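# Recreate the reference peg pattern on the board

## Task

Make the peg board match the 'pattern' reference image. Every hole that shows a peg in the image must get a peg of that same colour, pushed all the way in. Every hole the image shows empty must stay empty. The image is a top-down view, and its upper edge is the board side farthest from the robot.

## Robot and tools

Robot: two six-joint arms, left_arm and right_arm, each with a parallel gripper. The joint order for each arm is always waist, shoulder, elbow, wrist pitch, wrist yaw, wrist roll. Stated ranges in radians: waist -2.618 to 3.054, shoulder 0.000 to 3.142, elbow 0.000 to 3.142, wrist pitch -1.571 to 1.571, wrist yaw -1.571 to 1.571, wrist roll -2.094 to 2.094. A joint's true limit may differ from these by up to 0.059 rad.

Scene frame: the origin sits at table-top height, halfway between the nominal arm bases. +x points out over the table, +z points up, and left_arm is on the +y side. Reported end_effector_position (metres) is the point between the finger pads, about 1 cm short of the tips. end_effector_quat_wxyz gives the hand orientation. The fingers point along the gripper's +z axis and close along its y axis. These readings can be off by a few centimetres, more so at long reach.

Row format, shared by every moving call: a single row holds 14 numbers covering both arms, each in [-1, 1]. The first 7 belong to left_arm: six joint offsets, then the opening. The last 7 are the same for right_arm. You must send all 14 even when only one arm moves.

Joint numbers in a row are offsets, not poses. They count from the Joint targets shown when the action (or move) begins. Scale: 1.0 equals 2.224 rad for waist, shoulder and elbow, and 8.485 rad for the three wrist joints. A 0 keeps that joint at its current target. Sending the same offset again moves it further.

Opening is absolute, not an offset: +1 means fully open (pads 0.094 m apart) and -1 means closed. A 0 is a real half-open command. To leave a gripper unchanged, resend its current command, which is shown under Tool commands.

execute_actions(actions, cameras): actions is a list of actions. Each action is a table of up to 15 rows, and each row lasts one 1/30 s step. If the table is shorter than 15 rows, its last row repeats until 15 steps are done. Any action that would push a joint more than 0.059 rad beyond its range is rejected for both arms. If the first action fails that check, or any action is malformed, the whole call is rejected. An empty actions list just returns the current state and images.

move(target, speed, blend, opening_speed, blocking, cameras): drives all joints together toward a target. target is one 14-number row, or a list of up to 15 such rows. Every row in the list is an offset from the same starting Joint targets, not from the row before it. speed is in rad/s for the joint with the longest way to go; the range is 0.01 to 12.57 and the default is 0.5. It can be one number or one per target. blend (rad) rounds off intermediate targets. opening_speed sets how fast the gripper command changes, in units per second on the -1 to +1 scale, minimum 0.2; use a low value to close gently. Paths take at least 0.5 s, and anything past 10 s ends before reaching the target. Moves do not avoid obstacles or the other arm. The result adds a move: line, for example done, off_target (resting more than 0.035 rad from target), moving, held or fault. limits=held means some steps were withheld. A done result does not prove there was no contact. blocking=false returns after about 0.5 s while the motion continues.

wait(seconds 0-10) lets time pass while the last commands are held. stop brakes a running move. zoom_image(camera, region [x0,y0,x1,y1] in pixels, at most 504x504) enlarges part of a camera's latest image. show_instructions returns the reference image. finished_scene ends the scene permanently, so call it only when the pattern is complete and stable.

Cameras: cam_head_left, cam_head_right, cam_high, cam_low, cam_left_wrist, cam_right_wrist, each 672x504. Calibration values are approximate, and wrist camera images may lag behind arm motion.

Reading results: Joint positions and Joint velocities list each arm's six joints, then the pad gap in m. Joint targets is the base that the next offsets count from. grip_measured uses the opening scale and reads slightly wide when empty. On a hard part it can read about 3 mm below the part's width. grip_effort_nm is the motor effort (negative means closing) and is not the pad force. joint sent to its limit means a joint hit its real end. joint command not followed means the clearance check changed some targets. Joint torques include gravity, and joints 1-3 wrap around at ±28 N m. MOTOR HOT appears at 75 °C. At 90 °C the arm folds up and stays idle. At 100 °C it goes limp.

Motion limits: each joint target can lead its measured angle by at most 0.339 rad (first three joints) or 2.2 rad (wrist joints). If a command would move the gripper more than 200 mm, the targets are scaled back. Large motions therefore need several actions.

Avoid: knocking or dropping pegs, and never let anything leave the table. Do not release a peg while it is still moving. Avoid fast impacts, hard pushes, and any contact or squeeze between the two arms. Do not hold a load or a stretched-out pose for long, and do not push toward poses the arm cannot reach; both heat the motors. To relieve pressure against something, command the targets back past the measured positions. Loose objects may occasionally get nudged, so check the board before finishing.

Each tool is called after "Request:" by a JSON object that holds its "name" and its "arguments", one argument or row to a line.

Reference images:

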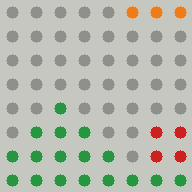

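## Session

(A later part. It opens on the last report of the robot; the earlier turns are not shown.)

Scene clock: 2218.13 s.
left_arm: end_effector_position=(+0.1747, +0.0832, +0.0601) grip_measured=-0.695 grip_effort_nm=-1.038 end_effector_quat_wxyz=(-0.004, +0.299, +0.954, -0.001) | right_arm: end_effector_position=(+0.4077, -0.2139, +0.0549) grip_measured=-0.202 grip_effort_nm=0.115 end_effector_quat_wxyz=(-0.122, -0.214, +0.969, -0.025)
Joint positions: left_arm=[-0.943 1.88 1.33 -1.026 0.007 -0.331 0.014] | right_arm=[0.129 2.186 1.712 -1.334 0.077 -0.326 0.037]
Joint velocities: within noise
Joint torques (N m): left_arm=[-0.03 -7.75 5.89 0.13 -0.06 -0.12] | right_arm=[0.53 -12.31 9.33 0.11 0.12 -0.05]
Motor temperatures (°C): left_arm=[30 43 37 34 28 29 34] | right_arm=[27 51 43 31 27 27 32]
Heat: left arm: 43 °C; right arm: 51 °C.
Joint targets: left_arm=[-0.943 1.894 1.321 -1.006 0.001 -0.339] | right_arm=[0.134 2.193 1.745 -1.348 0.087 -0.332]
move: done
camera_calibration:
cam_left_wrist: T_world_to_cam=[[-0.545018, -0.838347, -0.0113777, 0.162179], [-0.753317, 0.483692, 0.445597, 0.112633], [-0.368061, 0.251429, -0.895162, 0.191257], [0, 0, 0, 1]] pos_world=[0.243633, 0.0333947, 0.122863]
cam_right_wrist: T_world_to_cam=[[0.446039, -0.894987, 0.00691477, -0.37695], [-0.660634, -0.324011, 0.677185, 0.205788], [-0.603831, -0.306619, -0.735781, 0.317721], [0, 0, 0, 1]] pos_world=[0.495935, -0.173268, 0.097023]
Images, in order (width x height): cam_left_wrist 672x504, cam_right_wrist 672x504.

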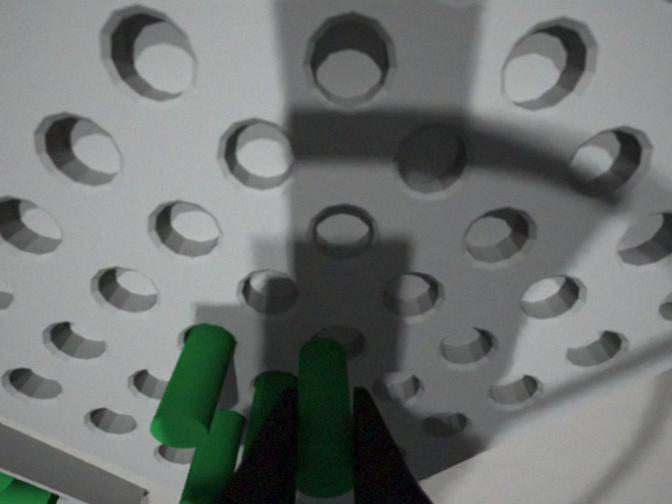

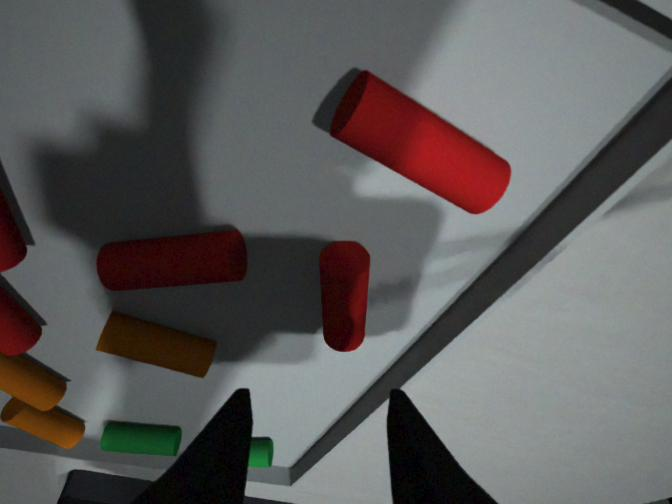

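Request:
{"name": "move", "arguments": {
  "target": [
    [-0.0063,-0.0243,0.0355,-0.0134,0,0,-0.9,0,0.0459,-0.0202,0.0137,0,0,-0.2],
    [-0.0063,0.0027,0.0031,0.0003,0,0,-0.9,0,0.0459,-0.0202,0.0137,0,0,-0.9],
    [-0.0063,0.0027,0.0031,0.0003,0,0,-0.9,0,-0.0665,-0.0202,-0.011,0,0,-0.9]
  ],
  "speed": [0.3,0.3,0.5],
  "cameras": ["cam_right_wrist","cam_left_wrist"]
}}

Request:
{"name": "zoom_image", "arguments": {
  "camera": "cam_left_wrist",
  "region": [230, 220, 430, 420]
}}

Scene clock: 2253.33 s.
left_arm: end_effector_position=(+0.1746, +0.0786, +0.0618) grip_measured=-0.695 grip_effort_nm=-1.048 end_effector_quat_wxyz=(+0.000, +0.303, +0.953, -0.004) | right_arm: end_effector_position=(+0.3916, -0.2156, +0.0986) grip_measured=-0.700 grip_effort_nm=-1.048 end_effector_quat_wxyz=(-0.111, -0.214, +0.970, -0.026)
Joint positions: left_arm=[-0.952 1.881 1.339 -1.023 0.007 -0.331 0.014] | right_arm=[0.129 2.068 1.708 -1.427 0.078 -0.327 0.014]
Joint velocities: within noise
Joint torques (N m): left_arm=[-0.49 -7.58 5.85 0.23 -0.08 -0.09] | right_arm=[0.53 -14.15 5.48 0.14 0.11 -0.04]
Motor temperatures (°C): left_arm=[30 40 36 34 28 29 34] | right_arm=[27 54 46 30 27 27 32]
Heat: left arm: 40 °C; right arm: 54 °C.
Joint targets: left_arm=[-0.957 1.900 1.328 -1.003 0.001 -0.339] | right_arm=[0.134 2.045 1.700 -1.441 0.087 -0.333]
move: done
camera_calibration:
cam_left_wrist: T_world_to_cam=[[-0.552078, -0.833758, -0.00759706, 0.158923], [-0.751897, 0.493893, 0.436716, 0.113441], [-0.360363, 0.246813, -0.899567, 0.193181], [0, 0, 0, 1]] pos_world=[0.242649, 0.0287964, 0.125445]
cam_right_wrist: T_world_to_cam=[[0.446543, -0.894634, 0.0151355, -0.372618], [-0.674885, -0.325656, 0.662177, 0.171725], [-0.587477, -0.305905, -0.749195, 0.334628], [0, 0, 0, 1]] pos_world=[0.478871, -0.175069, 0.142629]
Images, in order (width x height): cam_left_wrist 672x504, cam_right_wrist 672x504.

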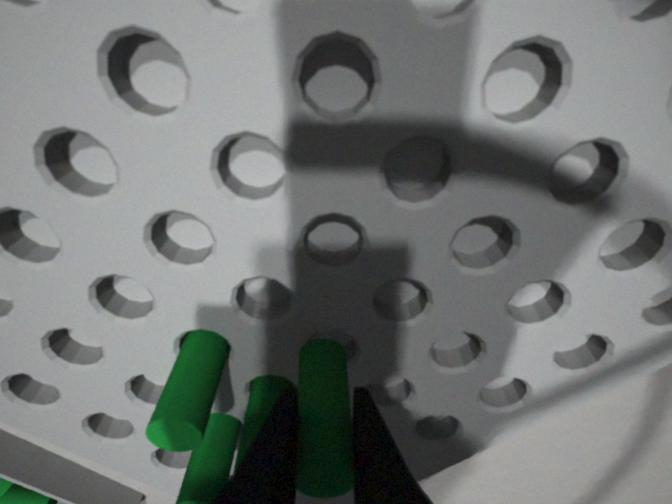

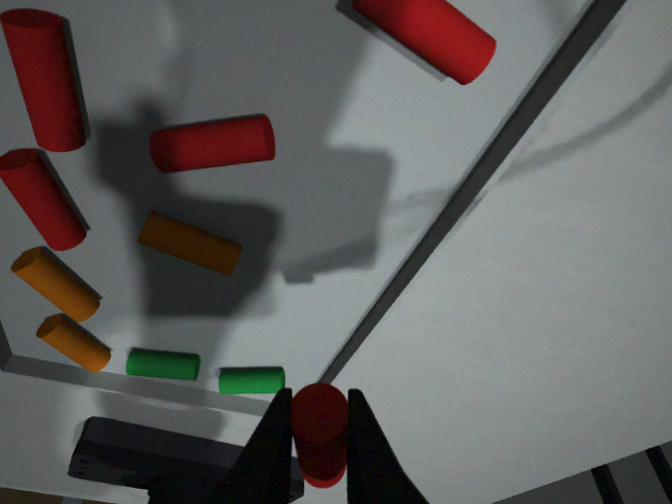

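Scaled by 2.520 from the camera's 672x504 image, which has a finer 960x720 frame.

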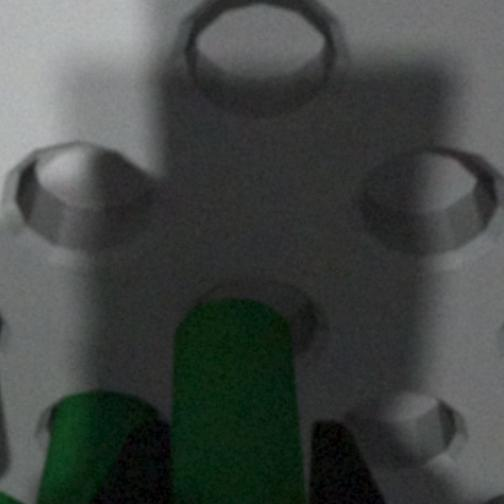

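Request:
{"name": "move", "arguments": {
  "target": [
    [-0.0031,-0.0297,0.0288,-0.0135,0,0,-0.9,-0.2851,-0.29,-0.3597,0.2052,-0.0103,0.0392,-0.9],
    [-0.0031,-0.0027,-0.0036,0.0002,0,0,-0.9,-0.2851,0.0067,-0.5261,0.3207,-0.0103,0.0392,-0.9],
    [-0.0031,-0.0027,-0.0036,0.0002,0,0,-0.9,-0.2851,0.0625,-0.5261,0.3353,-0.0103,0.0392,-0.9]
  ],
  "speed": [0.8,0.7,0.15],
  "cameras": ["cam_right_wrist","cam_left_wrist"]
}}

Request:
{"name": "zoom_image", "arguments": {
  "camera": "cam_left_wrist",
  "region": [230, 220, 430, 420]
}}

Scene clock: 2274.07 s.
left_arm: end_effector_position=(+0.1722, +0.0781, +0.0637) grip_measured=-0.695 grip_effort_nm=-1.053 end_effector_quat_wxyz=(+0.003, +0.306, +0.952, -0.006) | right_arm: end_effector_position=(+0.4429, -0.4664, +0.0531) grip_measured=-0.700 grip_effort_nm=-1.048 end_effector_quat_wxyz=(+0.599, +0.205, +0.756, -0.167)
Joint positions: left_arm=[-0.958 1.871 1.333 -1.021 0.007 -0.331 0.014] | right_arm=[-0.496 2.163 0.537 1.397 0.01 -0.005 0.014]
Joint velocities: within noise
Joint torques (N m): left_arm=[-0.4 -7.09 5.78 0.22 -0.05 -0.15] | right_arm=[-0.34 -7.82 2.58 2.5 -0.12 0.05]
Motor temperatures (°C): left_arm=[30 40 36 34 28 29 34] | right_arm=[27 54 43 31 27 27 33]
Heat: left arm: 40 °C; right arm: 54 °C.
Joint targets: left_arm=[-0.964 1.894 1.320 -1.002 0.001 -0.339] | right_arm=[-0.500 2.184 0.530 1.404 0.000 0.000]
move: done
camera_calibration:
cam_left_wrist: T_world_to_cam=[[-0.557369, -0.830246, -0.00562043, 0.157683], [-0.750184, 0.500698, 0.431887, 0.110627], [-0.355758, 0.244937, -0.90191, 0.193619], [0, 0, 0, 1]] pos_world=[0.23976, 0.0281001, 0.127735]
cam_right_wrist: T_world_to_cam=[[-0.518765, -0.854227, 0.0343347, -0.173759], [-0.579429, 0.321785, -0.74881, 0.4894], [0.628606, -0.408351, -0.661894, -0.337102], [0, 0, 0, 1]] pos_world=[0.405336, -0.443567, 0.149308]
Images, in order (width x height): cam_left_wrist 672x504, cam_right_wrist 672x504.

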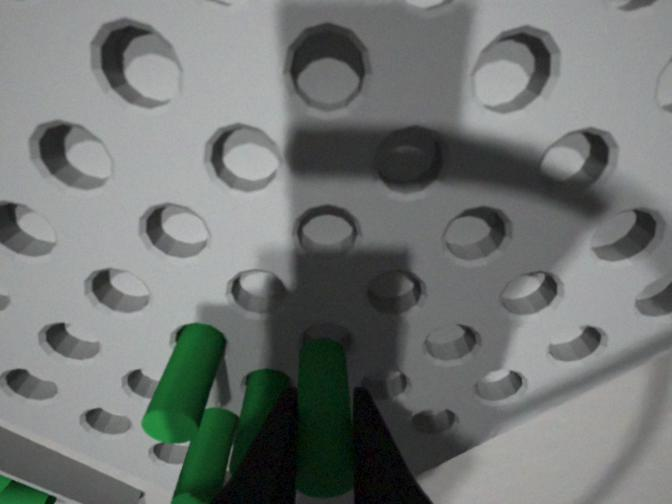

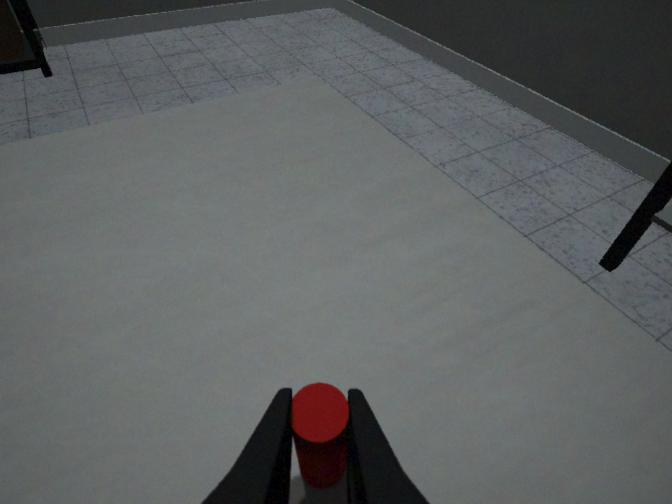

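Scaled by 2.520 from the camera's 672x504 image, which has a finer 960x720 frame.

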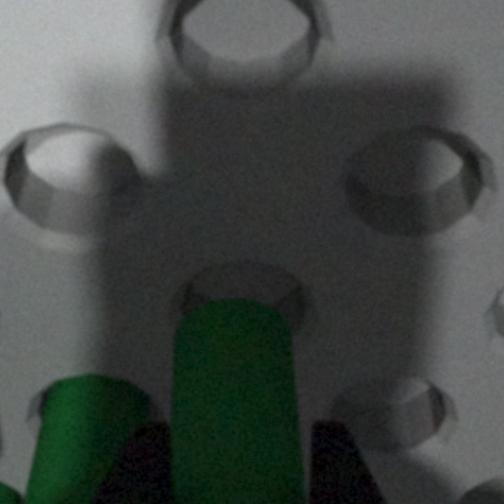

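Request:
{"name": "move", "arguments": {
  "target": [
    [-0.0014,0.0076,-0.0198,0.0075,0,0,-0.9,0,0,0,0,0,0,-0.5],
    [-0.0014,0.0076,-0.0198,0.0075,0,0,-0.9,0,-0.2626,0.0764,-0.0771,0,0,-0.5],
    [-0.0014,0.0076,-0.0198,0.0075,0,0,-0.9,0,0.1156,0.7765,-0.3292,0,0,0]
  ],
  "speed": [0.1,0.7,1.3],
  "opening_speed": 1,
  "cameras": ["cam_right_wrist","cam_left_wrist"]
}}

Request:
{"name": "zoom_image", "arguments": {
  "camera": "cam_left_wrist",
  "region": [230, 220, 430, 420]
}}

Scene clock: 2298.97 s.
left_arm: end_effector_position=(+0.1706, +0.0779, +0.0475) grip_measured=-0.695 grip_effort_nm=-1.048 end_effector_quat_wxyz=(+0.001, +0.307, +0.952, -0.006) | right_arm: end_effector_position=(+0.4534, -0.4724, +0.0744) grip_measured=-0.002 grip_effort_nm=0.120 end_effector_quat_wxyz=(-0.006, +0.258, +0.966, -0.003)
Joint positions: left_arm=[-0.962 1.89 1.291 -0.963 0.008 -0.331 0.014] | right_arm=[-0.496 2.421 2.22 -1.379 0.009 -0.005 0.047]
Joint velocities: within noise
Joint torques (N m): left_arm=[-0.49 -7.39 5.56 0.27 -0.08 -0.08] | right_arm=[-0.31 -13.67 10.3 0.59 -0.12 0.05]
Motor temperatures (°C): left_arm=[30 39 35 33 28 29 35] | right_arm=[27 53 42 35 27 27 33]
Heat: left arm: 39 °C; right arm: 53 °C.
Joint targets: left_arm=[-0.967 1.911 1.276 -0.938 0.001 -0.339] | right_arm=[-0.500 2.441 2.257 -1.389 0.000 0.000]
move: off_target (right_arm); target 3's new numbers were sent with right_arm's elbow 0.037 rad from that target; right_arm: the elbow is farthest, 0.037 rad from its target
camera_calibration:
cam_left_wrist: T_world_to_cam=[[-0.559624, -0.828728, -0.0054484, 0.156821], [-0.747733, 0.502073, 0.434532, 0.115912], [-0.357374, 0.247249, -0.90064, 0.178599], [0, 0, 0, 1]] pos_world=[0.238259, 0.0276067, 0.11134]
cam_right_wrist: T_world_to_cam=[[-0.476224, -0.878917, 0.026749, -0.204605], [-0.763638, 0.428461, 0.482989, 0.555693], [-0.435968, 0.209584, -0.875218, 0.458458], [0, 0, 0, 1]] pos_world=[0.526784, -0.514009, 0.13833]
Images, in order (width x height): cam_left_wrist 672x504, cam_right_wrist 672x504.

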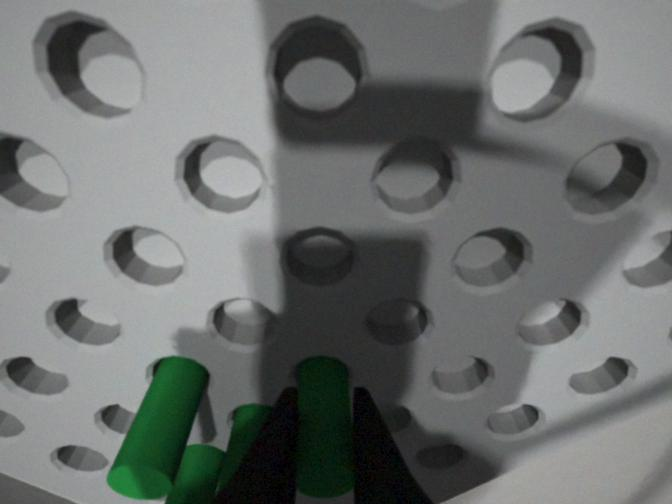

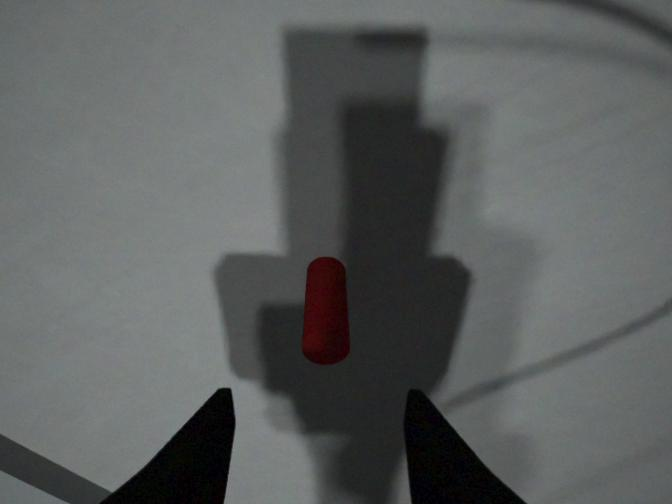

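Scaled by 2.520 from the camera's 672x504 image, which has a finer 960x720 frame.

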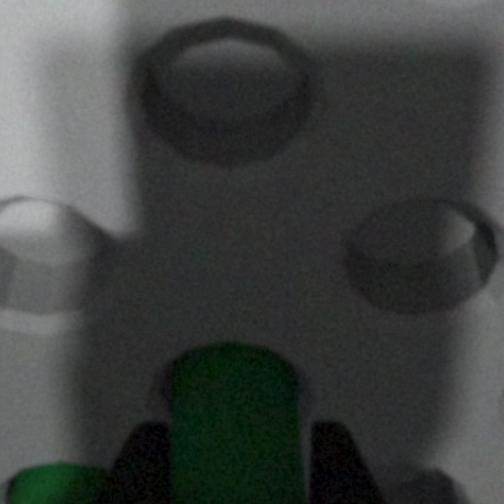

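Request:
{"name": "move", "arguments": {
  "target": [
    [0,0,-0.0018,0.0009,0,0,-0.9,0.0013,0.0013,-0.076,0.017,0,0,0],
    [0,0,-0.0018,0.0009,0,0,-0.55,0.0013,0.0013,-0.076,0.017,0,0,-0.9],
    [0,-0.0315,0.063,-0.0248,0,0,-0.55,0.0013,-0.0994,-0.0661,-0.0079,0,0,-0.9],
    [0.21,-0.05,0.1457,-0.0368,0,-0.0543,-0.2,0.0013,-0.0994,-0.0661,-0.0079,0,0,-0.9],
    [0.4335,0.0558,0.116,-0.025,0.0281,-0.0946,-0.2,0.0013,-0.0994,-0.0661,-0.0079,0,0,-0.9],
    [0.4335,0.0558,0.116,-0.025,0.0281,-0.0946,-0.2,0.6997,-0.3512,-0.4438,0.0246,0,0.0078,-0.9]
  ],
  "speed": [0.3,0.3,0.4,0.9,0.9,1.1],
  "opening_speed": 2,
  "cameras": ["cam_right_wrist","cam_left_wrist"]
}}

Scene clock: 2361.27 s.
left_arm: end_effector_position=(+0.3367, +0.3189, +0.0689) grip_measured=-0.201 grip_effort_nm=0.051 end_effector_quat_wxyz=(-0.092, -0.538, +0.834, -0.080) | right_arm: end_effector_position=(+0.1995, +0.0156, +0.1090) grip_measured=-0.707 grip_effort_nm=-1.048 end_effector_quat_wxyz=(-0.013, -0.466, +0.885, -0.007)
Joint positions: left_arm=[0.001 2.021 1.542 -1.163 0.233 -1.13 0.038] | right_arm=[1.058 1.696 1.284 -1.188 -0.002 0.06 0.014]
Joint velocities: within noise
Joint torques (N m): left_arm=[-0.28 -9.14 6.08 -0.03 0.17 -0.14] | right_arm=[-0.12 -11.93 5.24 0.76 0 0.07]
Motor temperatures (°C): left_arm=[30 40 35 33 28 29 34] | right_arm=[27 57 45 31 27 27 32]
Heat: left arm: 40 °C; right arm: 57 °C.
Joint targets: left_arm=[-0.003 2.035 1.534 -1.150 0.240 -1.142] | right_arm=[1.057 1.660 1.270 -1.181 0.000 0.066]
move: off_target (right_arm); right_arm: the shoulder is farthest, 0.037 rad from its target
camera_calibration:
cam_left_wrist: T_world_to_cam=[[0.922526, -0.385781, 0.0108891, -0.191846], [-0.30217, -0.704457, 0.64221, 0.330143], [-0.240082, -0.595745, -0.766452, 0.417741], [0, 0, 0, 1]] pos_world=[0.377034, 0.407428, 0.110246]
cam_right_wrist: T_world_to_cam=[[0.838163, -0.545169, 0.0165595, -0.163887], [-0.478864, -0.721011, 0.500832, 0.0951301], [-0.261098, -0.427708, -0.865386, 0.24977], [0, 0, 0, 1]] pos_world=[0.248133, 0.0860727, 0.171217]
Images, in order (width x height): cam_left_wrist 672x504, cam_right_wrist 672x504.

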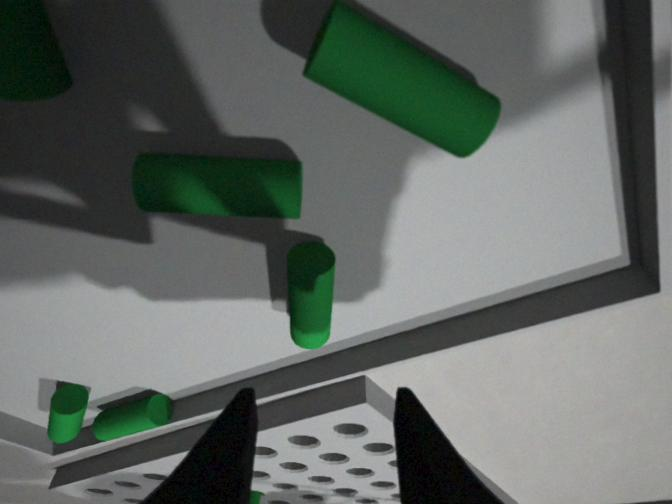

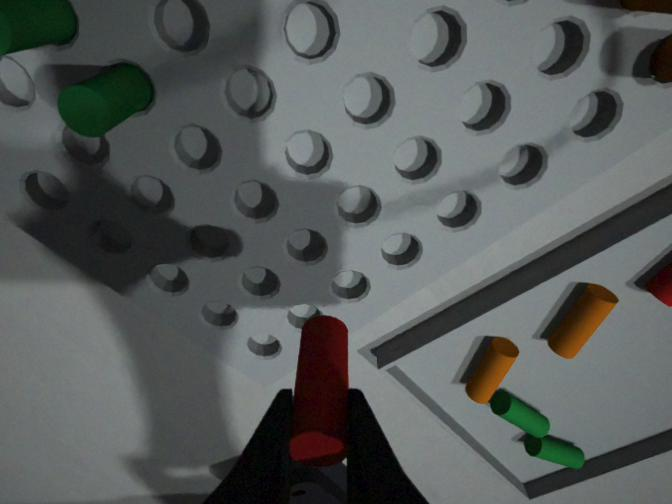

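Request:
{"name": "move", "arguments": {
  "target": [
    [0.0144,0,-0.02,0,0,0,-0.2,0,0.0319,-0.0884,0.0295,0,0,-0.9],
    [0.0144,0.0427,-0.0279,0.014,0,0,-0.2,0,0.0319,-0.0884,0.0295,0,0,-0.9]
  ],
  "speed": [0.4,0.25],
  "cameras": ["cam_right_wrist","cam_left_wrist"]
}}

Request:
{"name": "zoom_image", "arguments": {
  "camera": "cam_right_wrist",
  "region": [230, 220, 430, 420]
}}

Scene clock: 2379.70 s.
left_arm: end_effector_position=(+0.3379, +0.3272, +0.0233) grip_measured=-0.201 grip_effort_nm=0.046 end_effector_quat_wxyz=(-0.107, -0.549, +0.826, -0.072) | right_arm: end_effector_position=(+0.1967, +0.0109, +0.0528) grip_measured=-0.707 grip_effort_nm=-1.048 end_effector_quat_wxyz=(-0.007, -0.466, +0.885, -0.003)
Joint positions: left_arm=[0.025 2.109 1.483 -1.052 0.235 -1.131 0.038] | right_arm=[1.058 1.724 1.083 -0.946 -0.002 0.06 0.014]
Joint velocities: within noise
Joint torques (N m): left_arm=[0.29 -9.07 5.41 -0.03 0.2 -0.15] | right_arm=[-0.12 -7.54 5.24 0.87 -0.01 0.08]
Motor temperatures (°C): left_arm=[30 39 35 33 28 29 34] | right_arm=[27 55 43 30 27 27 33]
Heat: left arm: 39 °C; right arm: 55 °C.
Joint targets: left_arm=[0.029 2.130 1.472 -1.031 0.240 -1.142] | right_arm=[1.057 1.731 1.073 -0.930 0.000 0.066]
move: done
camera_calibration:
cam_left_wrist: T_world_to_cam=[[0.931648, -0.362707, -0.0217869, -0.199101], [-0.261173, -0.710122, 0.653846, 0.353391], [-0.252626, -0.603465, -0.756314, 0.394513], [0, 0, 0, 1]] pos_world=[0.377452, 0.41681, 0.0629743]
cam_right_wrist: T_world_to_cam=[[0.837823, -0.545707, 0.0160211, -0.163017], [-0.48284, -0.726969, 0.488243, 0.120057], [-0.254791, -0.416797, -0.872561, 0.197428], [0, 0, 0, 1]] pos_world=[0.24485, 0.080605, 0.116262]
Images, in order (width x height): cam_left_wrist 672x504, cam_right_wrist 672x504.

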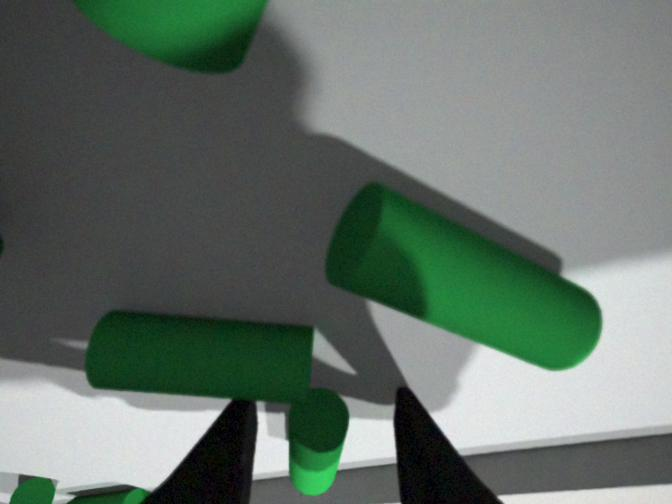

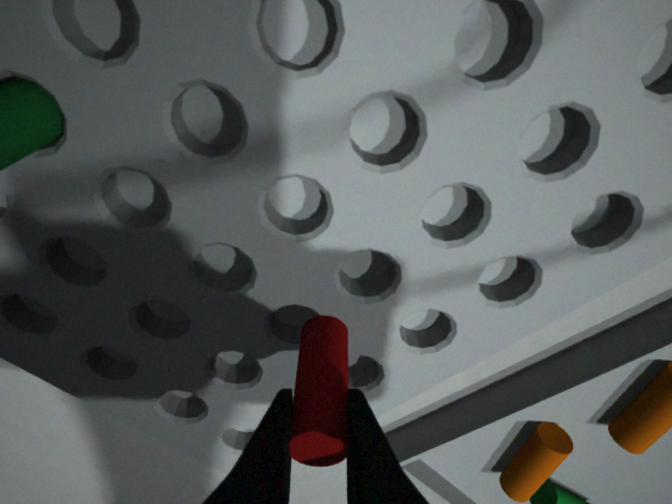

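Scaled by 2.520 from the camera's 672x504 image, which has a finer 960x720 frame.

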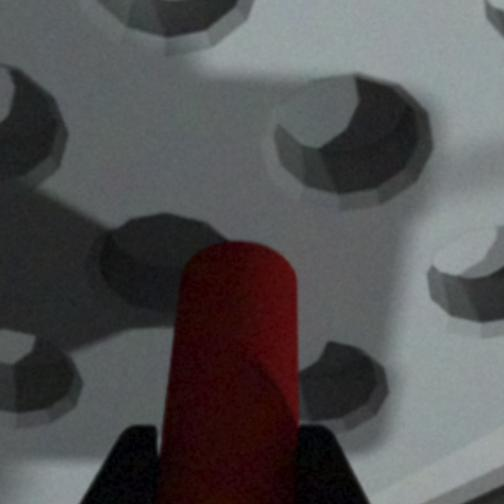

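Request:
{"name": "move", "arguments": {
  "target": [
    [0,0,0,0,0,0,-0.9,0.0157,-0.025,0.032,-0.0142,0,0,-0.9],
    [0,-0.1124,0,-0.0247,0,0,-0.9,0.0157,-0.0018,0.0012,0.0008,0,0,-0.9]
  ],
  "speed": [0.3,0.4],
  "cameras": ["cam_right_wrist","cam_left_wrist"]
}}

Request:
{"name": "zoom_image", "arguments": {
  "camera": "cam_right_wrist",
  "region": [230, 220, 430, 420]
}}

Scene clock: 2414.20 s.
left_arm: end_effector_position=(+0.3121, +0.3263, +0.0944) grip_measured=-0.700 grip_effort_nm=-1.053 end_effector_quat_wxyz=(-0.092, -0.548, +0.827, -0.081) | right_arm: end_effector_position=(+0.1931, +0.0201, +0.0563) grip_measured=-0.707 grip_effort_nm=-1.048 end_effector_quat_wxyz=(+0.005, -0.478, +0.879, +0.004)
Joint positions: left_arm=[0.025 1.906 1.483 -1.221 0.236 -1.132 0.014] | right_arm=[1.085 1.716 1.089 -0.931 -0.002 0.06 0.014]
Joint velocities: within noise
Joint torques (N m): left_arm=[0.28 -11.74 5.91 -0.41 0.15 -0.14] | right_arm=[0.68 -7.19 5.08 0.83 -0.01 0.08]
Motor temperatures (°C): left_arm=[30 40 34 32 28 29 33] | right_arm=[27 53 43 30 27 27 33]
Heat: left arm: 40 °C; right arm: 53 °C.
Joint targets: left_arm=[0.029 1.880 1.472 -1.241 0.239 -1.142] | right_arm=[1.091 1.727 1.076 -0.924 0.000 0.066]
move: done
camera_calibration:
cam_left_wrist: T_world_to_cam=[[0.932135, -0.361977, 0.00988499, -0.177209], [-0.282761, -0.710548, 0.644335, 0.307331], [-0.226211, -0.603402, -0.76468, 0.433677], [0, 0, 0, 1]] pos_world=[0.350186, 0.415909, 0.135352]
cam_right_wrist: T_world_to_cam=[[0.851867, -0.523541, 0.0150846, -0.158124], [-0.46983, -0.75111, 0.463782, 0.122646], [-0.231479, -0.402168, -0.885821, 0.199311], [0, 0, 0, 1]] pos_world=[0.238459, 0.0894926, 0.122058]
Images, in order (width x height): cam_left_wrist 672x504, cam_right_wrist 672x504.

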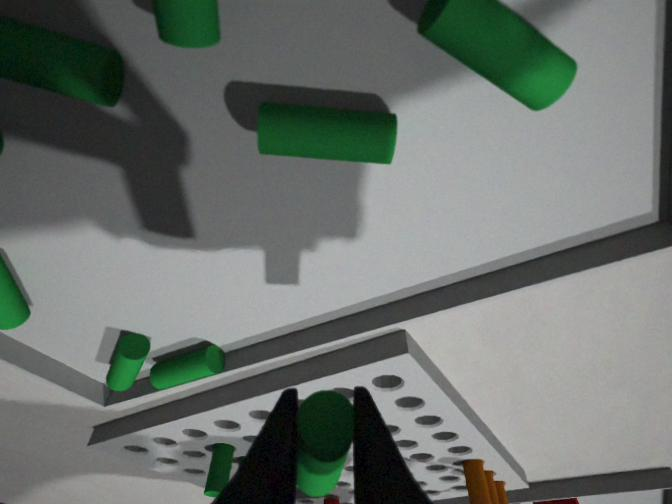

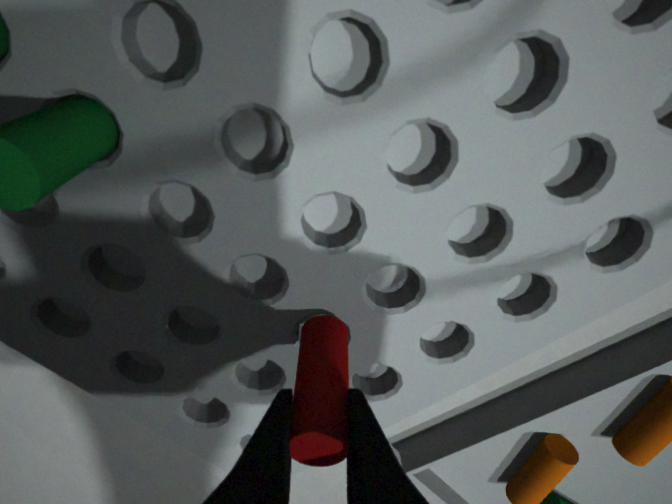

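Scaled by 2.520 from the camera's 672x504 image, which has a finer 960x720 frame.

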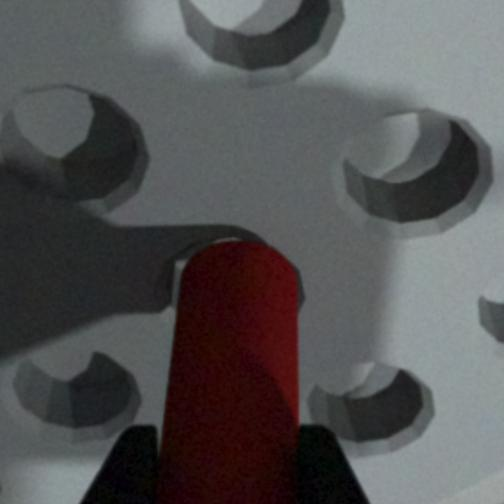

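Request:
{"name": "move", "arguments": {
  "target": [
    [-0.1722,-0.2158,-0.2572,0.1816,-0.0282,0.1346,-0.9,0,-0.0243,0.032,-0.0165,0,0,-0.9],
    [-0.1722,0.0629,-0.4236,0.2865,-0.0282,0.1346,-0.9,0,0.0009,0,-0.0015,0,0,-0.9],
    [-0.1722,0.0989,-0.4236,0.2959,-0.0282,0.1346,-0.9,0,0.0063,-0.009,0.0022,0,0,-0.9],
    [-0.1722,0.0989,-0.4236,0.2959,-0.0282,0.1346,-0.5,0,0.0063,-0.009,0.0022,0,0,-0.9]
  ],
  "speed": [0.7,0.7,0.12,0.5],
  "opening_speed": 1,
  "cameras": ["cam_right_wrist","cam_left_wrist"]
}}

Request:
{"name": "zoom_image", "arguments": {
  "camera": "cam_right_wrist",
  "region": [230, 220, 430, 420]
}}

Scene clock: 2437.77 s.
left_arm: end_effector_position=(+0.4035, +0.2016, +0.0566) grip_measured=-0.502 grip_effort_nm=0.061 end_effector_quat_wxyz=(+0.598, +0.137, +0.782, -0.110) | right_arm: end_effector_position=(+0.1909, +0.0169, +0.0510) grip_measured=-0.707 grip_effort_nm=-1.048 end_effector_quat_wxyz=(-0.002, -0.478, +0.879, +0.001)
Joint positions: left_arm=[-0.351 2.079 0.541 1.274 0.009 -0.006 0.023] | right_arm=[1.085 1.724 1.075 -0.925 -0.003 0.06 0.014]
Joint velocities: within noise
Joint torques (N m): left_arm=[-0.18 -6.67 3.08 1.71 -0.08 0.06] | right_arm=[0.68 -6.61 4.38 0.96 0 0.08]
Motor temperatures (°C): left_arm=[30 43 34 33 28 29 34] | right_arm=[27 53 42 30 27 27 33]
Heat: left arm: 43 °C; right arm: 53 °C.
Joint targets: left_arm=[-0.354 2.100 0.530 1.270 0.000 0.000] | right_arm=[1.091 1.741 1.056 -0.905 -0.001 0.066]
move: done
camera_calibration:
cam_left_wrist: T_world_to_cam=[[-0.322623, -0.945938, 0.033409, 0.315561], [-0.632099, 0.189044, -0.751474, 0.307523], [0.704532, -0.263561, -0.658916, -0.0997626], [0, 0, 0, 1]] pos_world=[0.366478, 0.214072, 0.154818]
cam_right_wrist: T_world_to_cam=[[0.852003, -0.523348, 0.0140709, -0.157848], [-0.465654, -0.745245, 0.477259, 0.120033], [-0.239287, -0.413178, -0.87865, 0.194142], [0, 0, 0, 1]] pos_world=[0.236836, 0.08706, 0.115517]
Images, in order (width x height): cam_left_wrist 672x504, cam_right_wrist 672x504.

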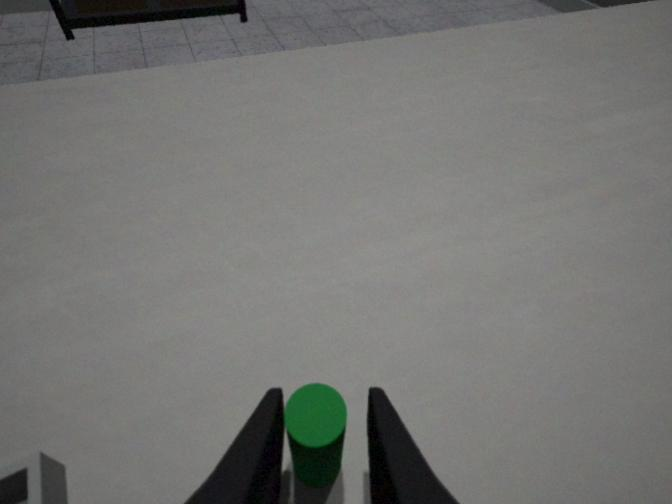

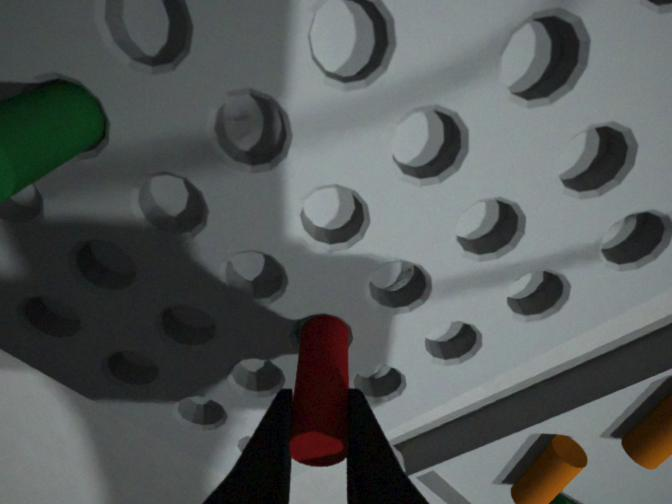

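Scaled by 2.520 from the camera's 672x504 image, which has a finer 960x720 frame.

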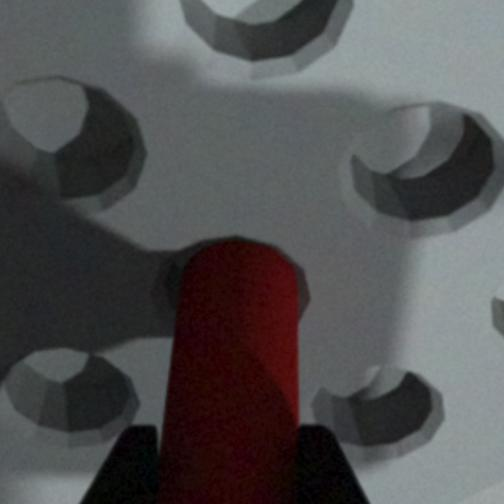

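Request:
{"name": "move", "arguments": {
  "target": [
    [0,-0.2248,0.0764,-0.0672,0,0,-0.5,0,0.0065,-0.012,0.005,0,0,-0.9],
    [0,-0.2248,0.0764,-0.0672,0,0,-0.5,0,0.0065,-0.014,0.0057,0,0,-0.6],
    [-0.0018,0.1628,0.8278,-0.3242,0,0,0,0,-0.0277,0.045,-0.0186,0,0,-0.6],
    [-0.0018,0.1686,0.7419,-0.301,0,0,0,0,-0.07,0.1,-0.04,0,0,-0.5],
    [-0.0018,0.1686,0.7419,-0.301,0,0,-0.9,-0.4906,-0.2882,-0.0701,-0.0112,0,-0.0078,-0.2],
    [-0.0018,0.0674,0.7617,-0.3324,0,0,-0.9,-0.4906,-0.2882,-0.0701,-0.0112,0,-0.0078,-0.2]
  ],
  "speed": [0.6,0.3,1.4,0.4,1.2,0.3],
  "opening_speed": 2,
  "cameras": ["cam_right_wrist","cam_left_wrist","cam_high"]
}}

Scene clock: 2463.43 s.
left_arm: end_effector_position=(+0.4226, +0.1947, +0.0475) grip_measured=-0.899 grip_effort_nm=-0.100 end_effector_quat_wxyz=(+0.001, +0.169, +0.986, -0.005) | right_arm: end_effector_position=(+0.2919, -0.2410, +0.1524) grip_measured=-0.203 grip_effort_nm=0.110 end_effector_quat_wxyz=(+0.177, +0.014, +0.984, +0.000)
Joint positions: left_arm=[-0.351 2.452 2.189 -1.303 0.009 -0.006 0.005] | right_arm=[0.007 1.119 0.915 -1.012 -0.002 0.006 0.037]
Joint velocities: within noise
Joint torques (N m): left_arm=[-0.54 -11.96 6.22 0.19 -0.09 0.09] | right_arm=[-0.64 -4.56 5.91 1.53 -0.01 -0.05]
Motor temperatures (°C): left_arm=[30 41 35 35 28 29 33] | right_arm=[27 53 42 30 27 27 33]
Heat: left arm: 41 °C; right arm: 53 °C.
Joint targets: left_arm=[-0.358 2.475 2.180 -1.284 0.000 0.000] | right_arm=[0.000 1.100 0.900 -1.000 -0.001 0.000]
move: off_target (left_arm; path cut at 10 s); path passed 5 of 6 targets; left_arm: the wrist pitch is farthest, 0.247 rad from its target
camera_calibration:
cam_left_wrist: T_world_to_cam=[[-0.304089, -0.952617, -0.00714722, 0.310826], [-0.858329, 0.270721, 0.435867, 0.337356], [-0.41328, 0.138677, -0.899982, 0.284521], [0, 0, 0, 1]] pos_world=[0.501669, 0.165312, 0.111243]
cam_right_wrist: T_world_to_cam=[[-0.0108471, -0.999726, 0.0207226, -0.24427], [-0.99018, 0.0136276, 0.139135, 0.314074], [-0.139379, -0.0190099, -0.990057, 0.283605], [0, 0, 0, 1]] pos_world=[0.347868, -0.243091, 0.242149]
Images, in order (width x height): cam_high 672x504, cam_left_wrist 672x504, cam_right_wrist 672x504.

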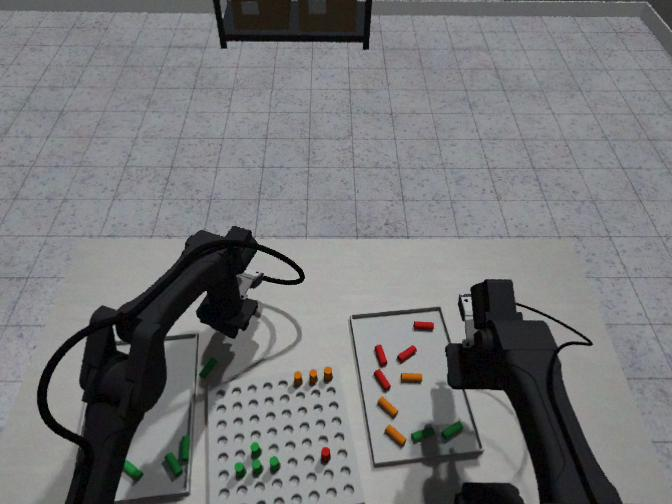

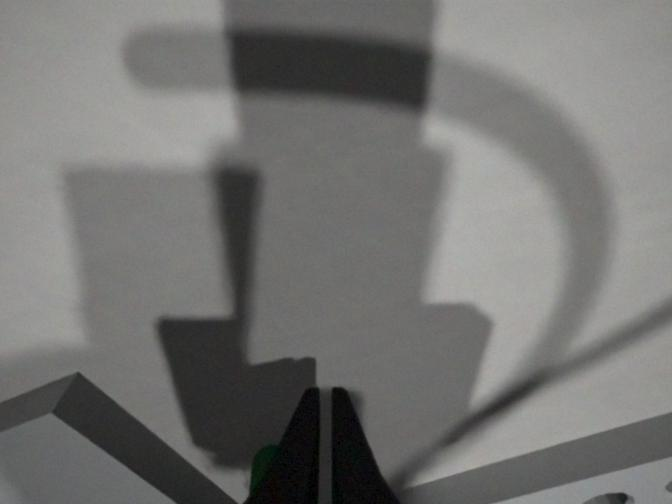

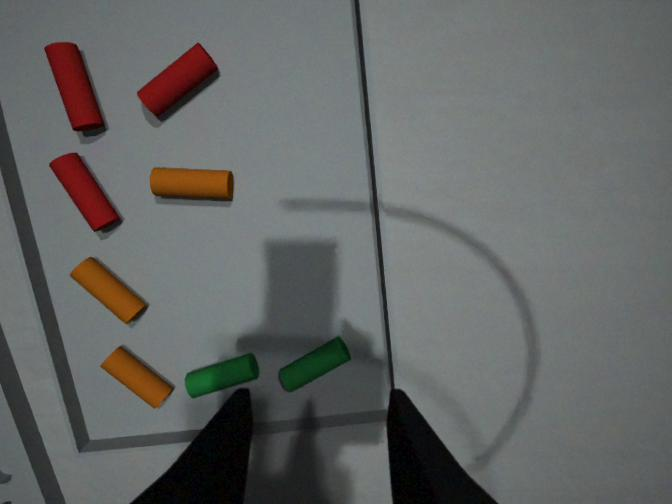

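Request:
{"name": "move", "arguments": {
  "target": [0,-0.1012,0.0198,-0.0313,0,0,-0.1,0,0,0,0,0,0,-0.2],
  "speed": 0.5,
  "cameras": ["cam_left_wrist","cam_high"]
}}

Request:
{"name": "zoom_image", "arguments": {
  "camera": "cam_high",
  "region": [80, 300, 380, 504]
}}

Scene clock: 2479.87 s.
left_arm: end_effector_position=(+0.3797, +0.2102, +0.1328) grip_measured=-0.101 grip_effort_nm=0.061 end_effector_quat_wxyz=(-0.014, +0.169, +0.986, -0.002) | right_arm: end_effector_position=(+0.2920, -0.2410, +0.1524) grip_measured=-0.203 grip_effort_nm=0.115 end_effector_quat_wxyz=(+0.177, +0.014, +0.984, +0.000)
Joint positions: left_arm=[-0.351 2.269 2.208 -1.537 0.009 -0.006 0.042] | right_arm=[0.007 1.119 0.915 -1.012 -0.002 0.006 0.037]
Joint velocities: within noise
Joint torques (N m): left_arm=[-0.61 -14.27 8.36 -0.19 -0.09 0.06] | right_arm=[-0.64 -4.57 5.93 1.53 0 -0.05]
Motor temperatures (°C): left_arm=[30 41 35 33 28 29 33] | right_arm=[27 51 42 31 27 27 32]
Heat: left arm: 41 °C; right arm: 51 °C.
Joint targets: left_arm=[-0.358 2.250 2.224 -1.550 0.000 0.000] | right_arm=[0.000 1.100 0.900 -1.000 -0.001 0.000]
move: done
camera_calibration:
cam_left_wrist: T_world_to_cam=[[-0.304295, -0.952542, -0.00820476, 0.313305], [-0.845258, 0.266031, 0.463428, 0.251532], [-0.439252, 0.147954, -0.886096, 0.347364], [0, 0, 0, 1]] pos_world=[0.460527, 0.180127, 0.193801]
Images, in order (width x height): cam_high 672x504, cam_left_wrist 672x504.

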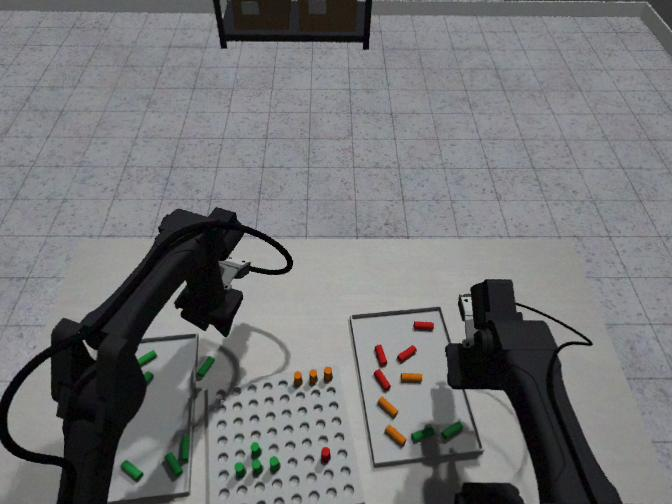

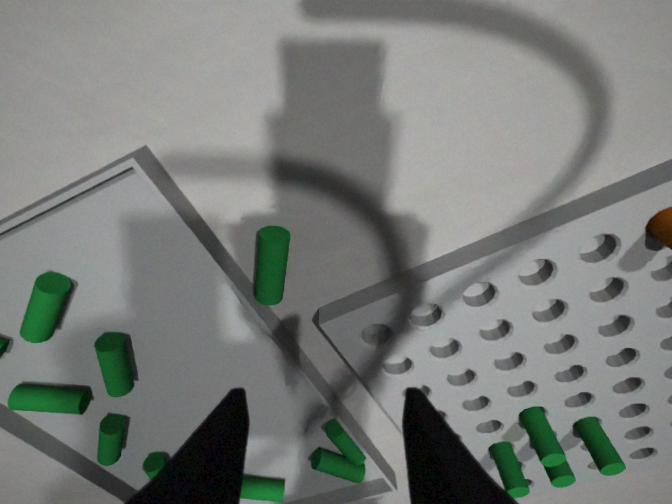

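Scaled by 1.680 from the camera's 672x504 image, which has a finer 960x720 frame.

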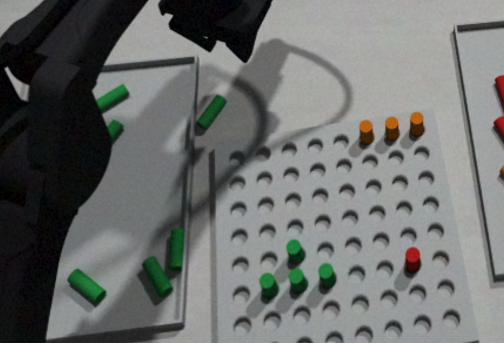

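Request:
{"name": "zoom_image", "arguments": {
  "camera": "cam_high",
  "region": [200, 360, 370, 504]
}}

Scaled by 2.965 from the camera's 672x504 image, which has a finer 960x720 frame.

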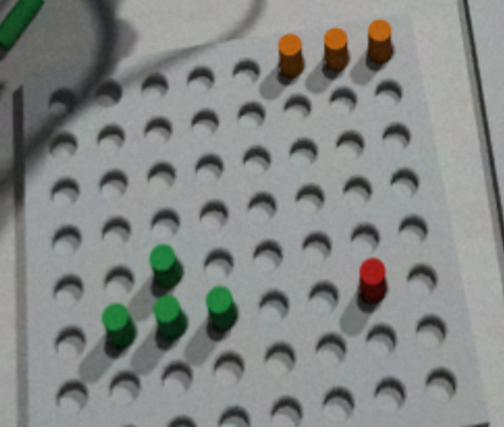

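Request:
{"name": "move", "arguments": {
  "target": [0.0274,0.0931,0.0202,-0.0012,-0.0033,0.0121,-0.45,0.0517,0.4371,0.2887,-0.0184,-0.0264,0.1193,-0.2],
  "speed": 0.9,
  "cameras": ["cam_left_wrist","cam_right_wrist"]
}}

Scene clock: 2533.93 s.
left_arm: end_effector_position=(+0.3878, +0.2343, +0.0724) grip_measured=-0.449 grip_effort_nm=-0.090 end_effector_quat_wxyz=(-0.081, +0.193, +0.978, +0.017) | right_arm: end_effector_position=(+0.3994, -0.1691, +0.0503) grip_measured=-0.202 grip_effort_nm=0.115 end_effector_quat_wxyz=(-0.109, +0.448, +0.885, +0.061)
Joint positions: left_arm=[-0.303 2.432 2.238 -1.541 -0.017 0.092 0.026] | right_arm=[0.11 2.065 1.51 -1.139 -0.218 1.004 0.037]
Joint velocities: within noise
Joint torques (N m): left_arm=[0.49 -11.37 9.73 -0.48 -0.14 0.14] | right_arm=[0.54 -11.25 9.4 0.28 -0.2 0.09]
Motor temperatures (°C): left_arm=[30 45 37 32 28 29 33] | right_arm=[27 49 43 31 27 27 32]
Heat: left arm: 45 °C; right arm: 49 °C.
Joint targets: left_arm=[-0.297 2.457 2.269 -1.553 -0.028 0.103] | right_arm=[0.115 2.072 1.542 -1.156 -0.224 1.012]
joint sent to its limit (left arm) — the wrist pitch, lower limit.
move: done
camera_calibration:
cam_left_wrist: T_world_to_cam=[[-0.354773, -0.934687, -0.022291, 0.354675], [-0.76528, 0.276611, 0.581234, 0.237936], [-0.537106, 0.223265, -0.813431, 0.309021], [0, 0, 0, 1]] pos_world=[0.473894, 0.196701, 0.120977]
cam_right_wrist: T_world_to_cam=[[-0.790125, -0.612946, -0.0000830393, 0.208661], [-0.450971, 0.581238, 0.677339, 0.287292], [-0.415124, 0.53522, -0.735671, 0.389994], [0, 0, 0, 1]] pos_world=[0.456324, -0.24782, 0.0923305]
Images, in order (width x height): cam_left_wrist 672x504, cam_right_wrist 672x504.

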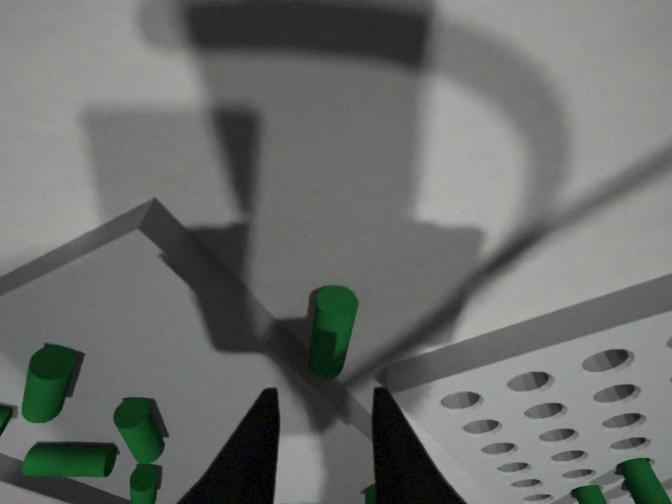

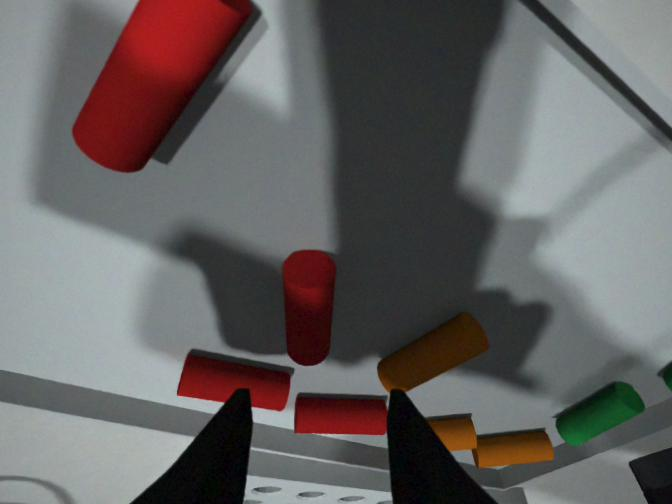

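Request:
{"name": "move", "arguments": {
  "target": [
    [-0.0067,0.0495,0,0.0053,0,0.0118,-0.45,-0.0022,0.0445,-0.0261,0.0138,0,0,-0.2],
    [-0.0067,0.0495,0,0.0053,0,0.0118,-0.9,-0.0022,0.0445,-0.0261,0.0138,0,0,-0.9],
    [-0.0067,-0.0629,0,-0.001,0,0.0118,-0.9,-0.0022,-0.0679,-0.0261,-0.0109,0,0,-0.9]
  ],
  "speed": [0.3,0.3,0.5],
  "opening_speed": 2,
  "cameras": ["cam_left_wrist","cam_right_wrist"]
}}

Scene clock: 2564.03 s.
left_arm: end_effector_position=(+0.3950, +0.2308, +0.1168) grip_measured=-0.749 grip_effort_nm=-1.038 end_effector_quat_wxyz=(-0.024, +0.244, +0.970, +0.010) | right_arm: end_effector_position=(+0.3803, -0.1695, +0.0892) grip_measured=-0.705 grip_effort_nm=-1.043 end_effector_quat_wxyz=(-0.105, +0.448, +0.885, +0.067)
Joint positions: left_arm=[-0.306 2.335 2.255 -1.541 -0.018 0.192 0.012] | right_arm=[0.11 1.944 1.493 -1.231 -0.224 1.006 0.014]
Joint velocities: within noise
Joint torques (N m): left_arm=[-0.49 -14.58 8.27 -0.28 -0.14 0.14] | right_arm=[0.09 -13.03 5.49 0.3 -0.13 0.08]
Motor temperatures (°C): left_arm=[30 45 38 32 28 29 32] | right_arm=[27 56 45 30 27 27 32]
Heat: left arm: 45 °C; right arm: 56 °C.
Joint targets: left_arm=[-0.312 2.317 2.269 -1.554 -0.028 0.203] | right_arm=[0.111 1.921 1.484 -1.249 -0.224 1.012]
joint sent to its limit (left arm) — the wrist pitch, lower limit.
move: done
camera_calibration:
cam_left_wrist: T_world_to_cam=[[-0.446669, -0.894317, -0.0261565, 0.38243], [-0.788015, 0.379395, 0.484862, 0.215143], [-0.423697, 0.237185, -0.874199, 0.308805], [0, 0, 0, 1]] pos_world=[0.471195, 0.187145, 0.175646]
cam_right_wrist: T_world_to_cam=[[-0.791163, -0.611446, -0.0139197, 0.195202], [-0.457908, 0.577102, 0.67622, 0.254557], [-0.405439, 0.541374, -0.736569, 0.408322], [0, 0, 0, 1]] pos_world=[0.43655, -0.248605, 0.131338]
Images, in order (width x height): cam_left_wrist 672x504, cam_right_wrist 672x504.

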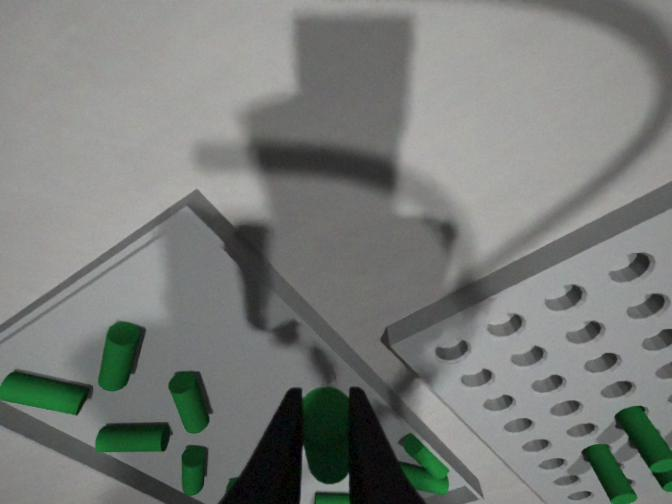

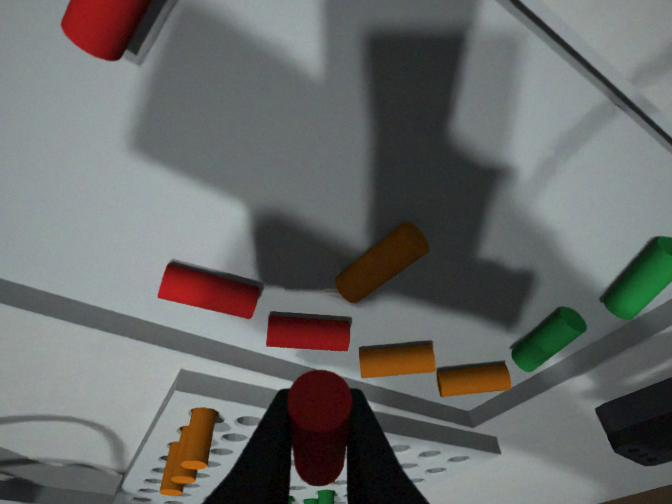

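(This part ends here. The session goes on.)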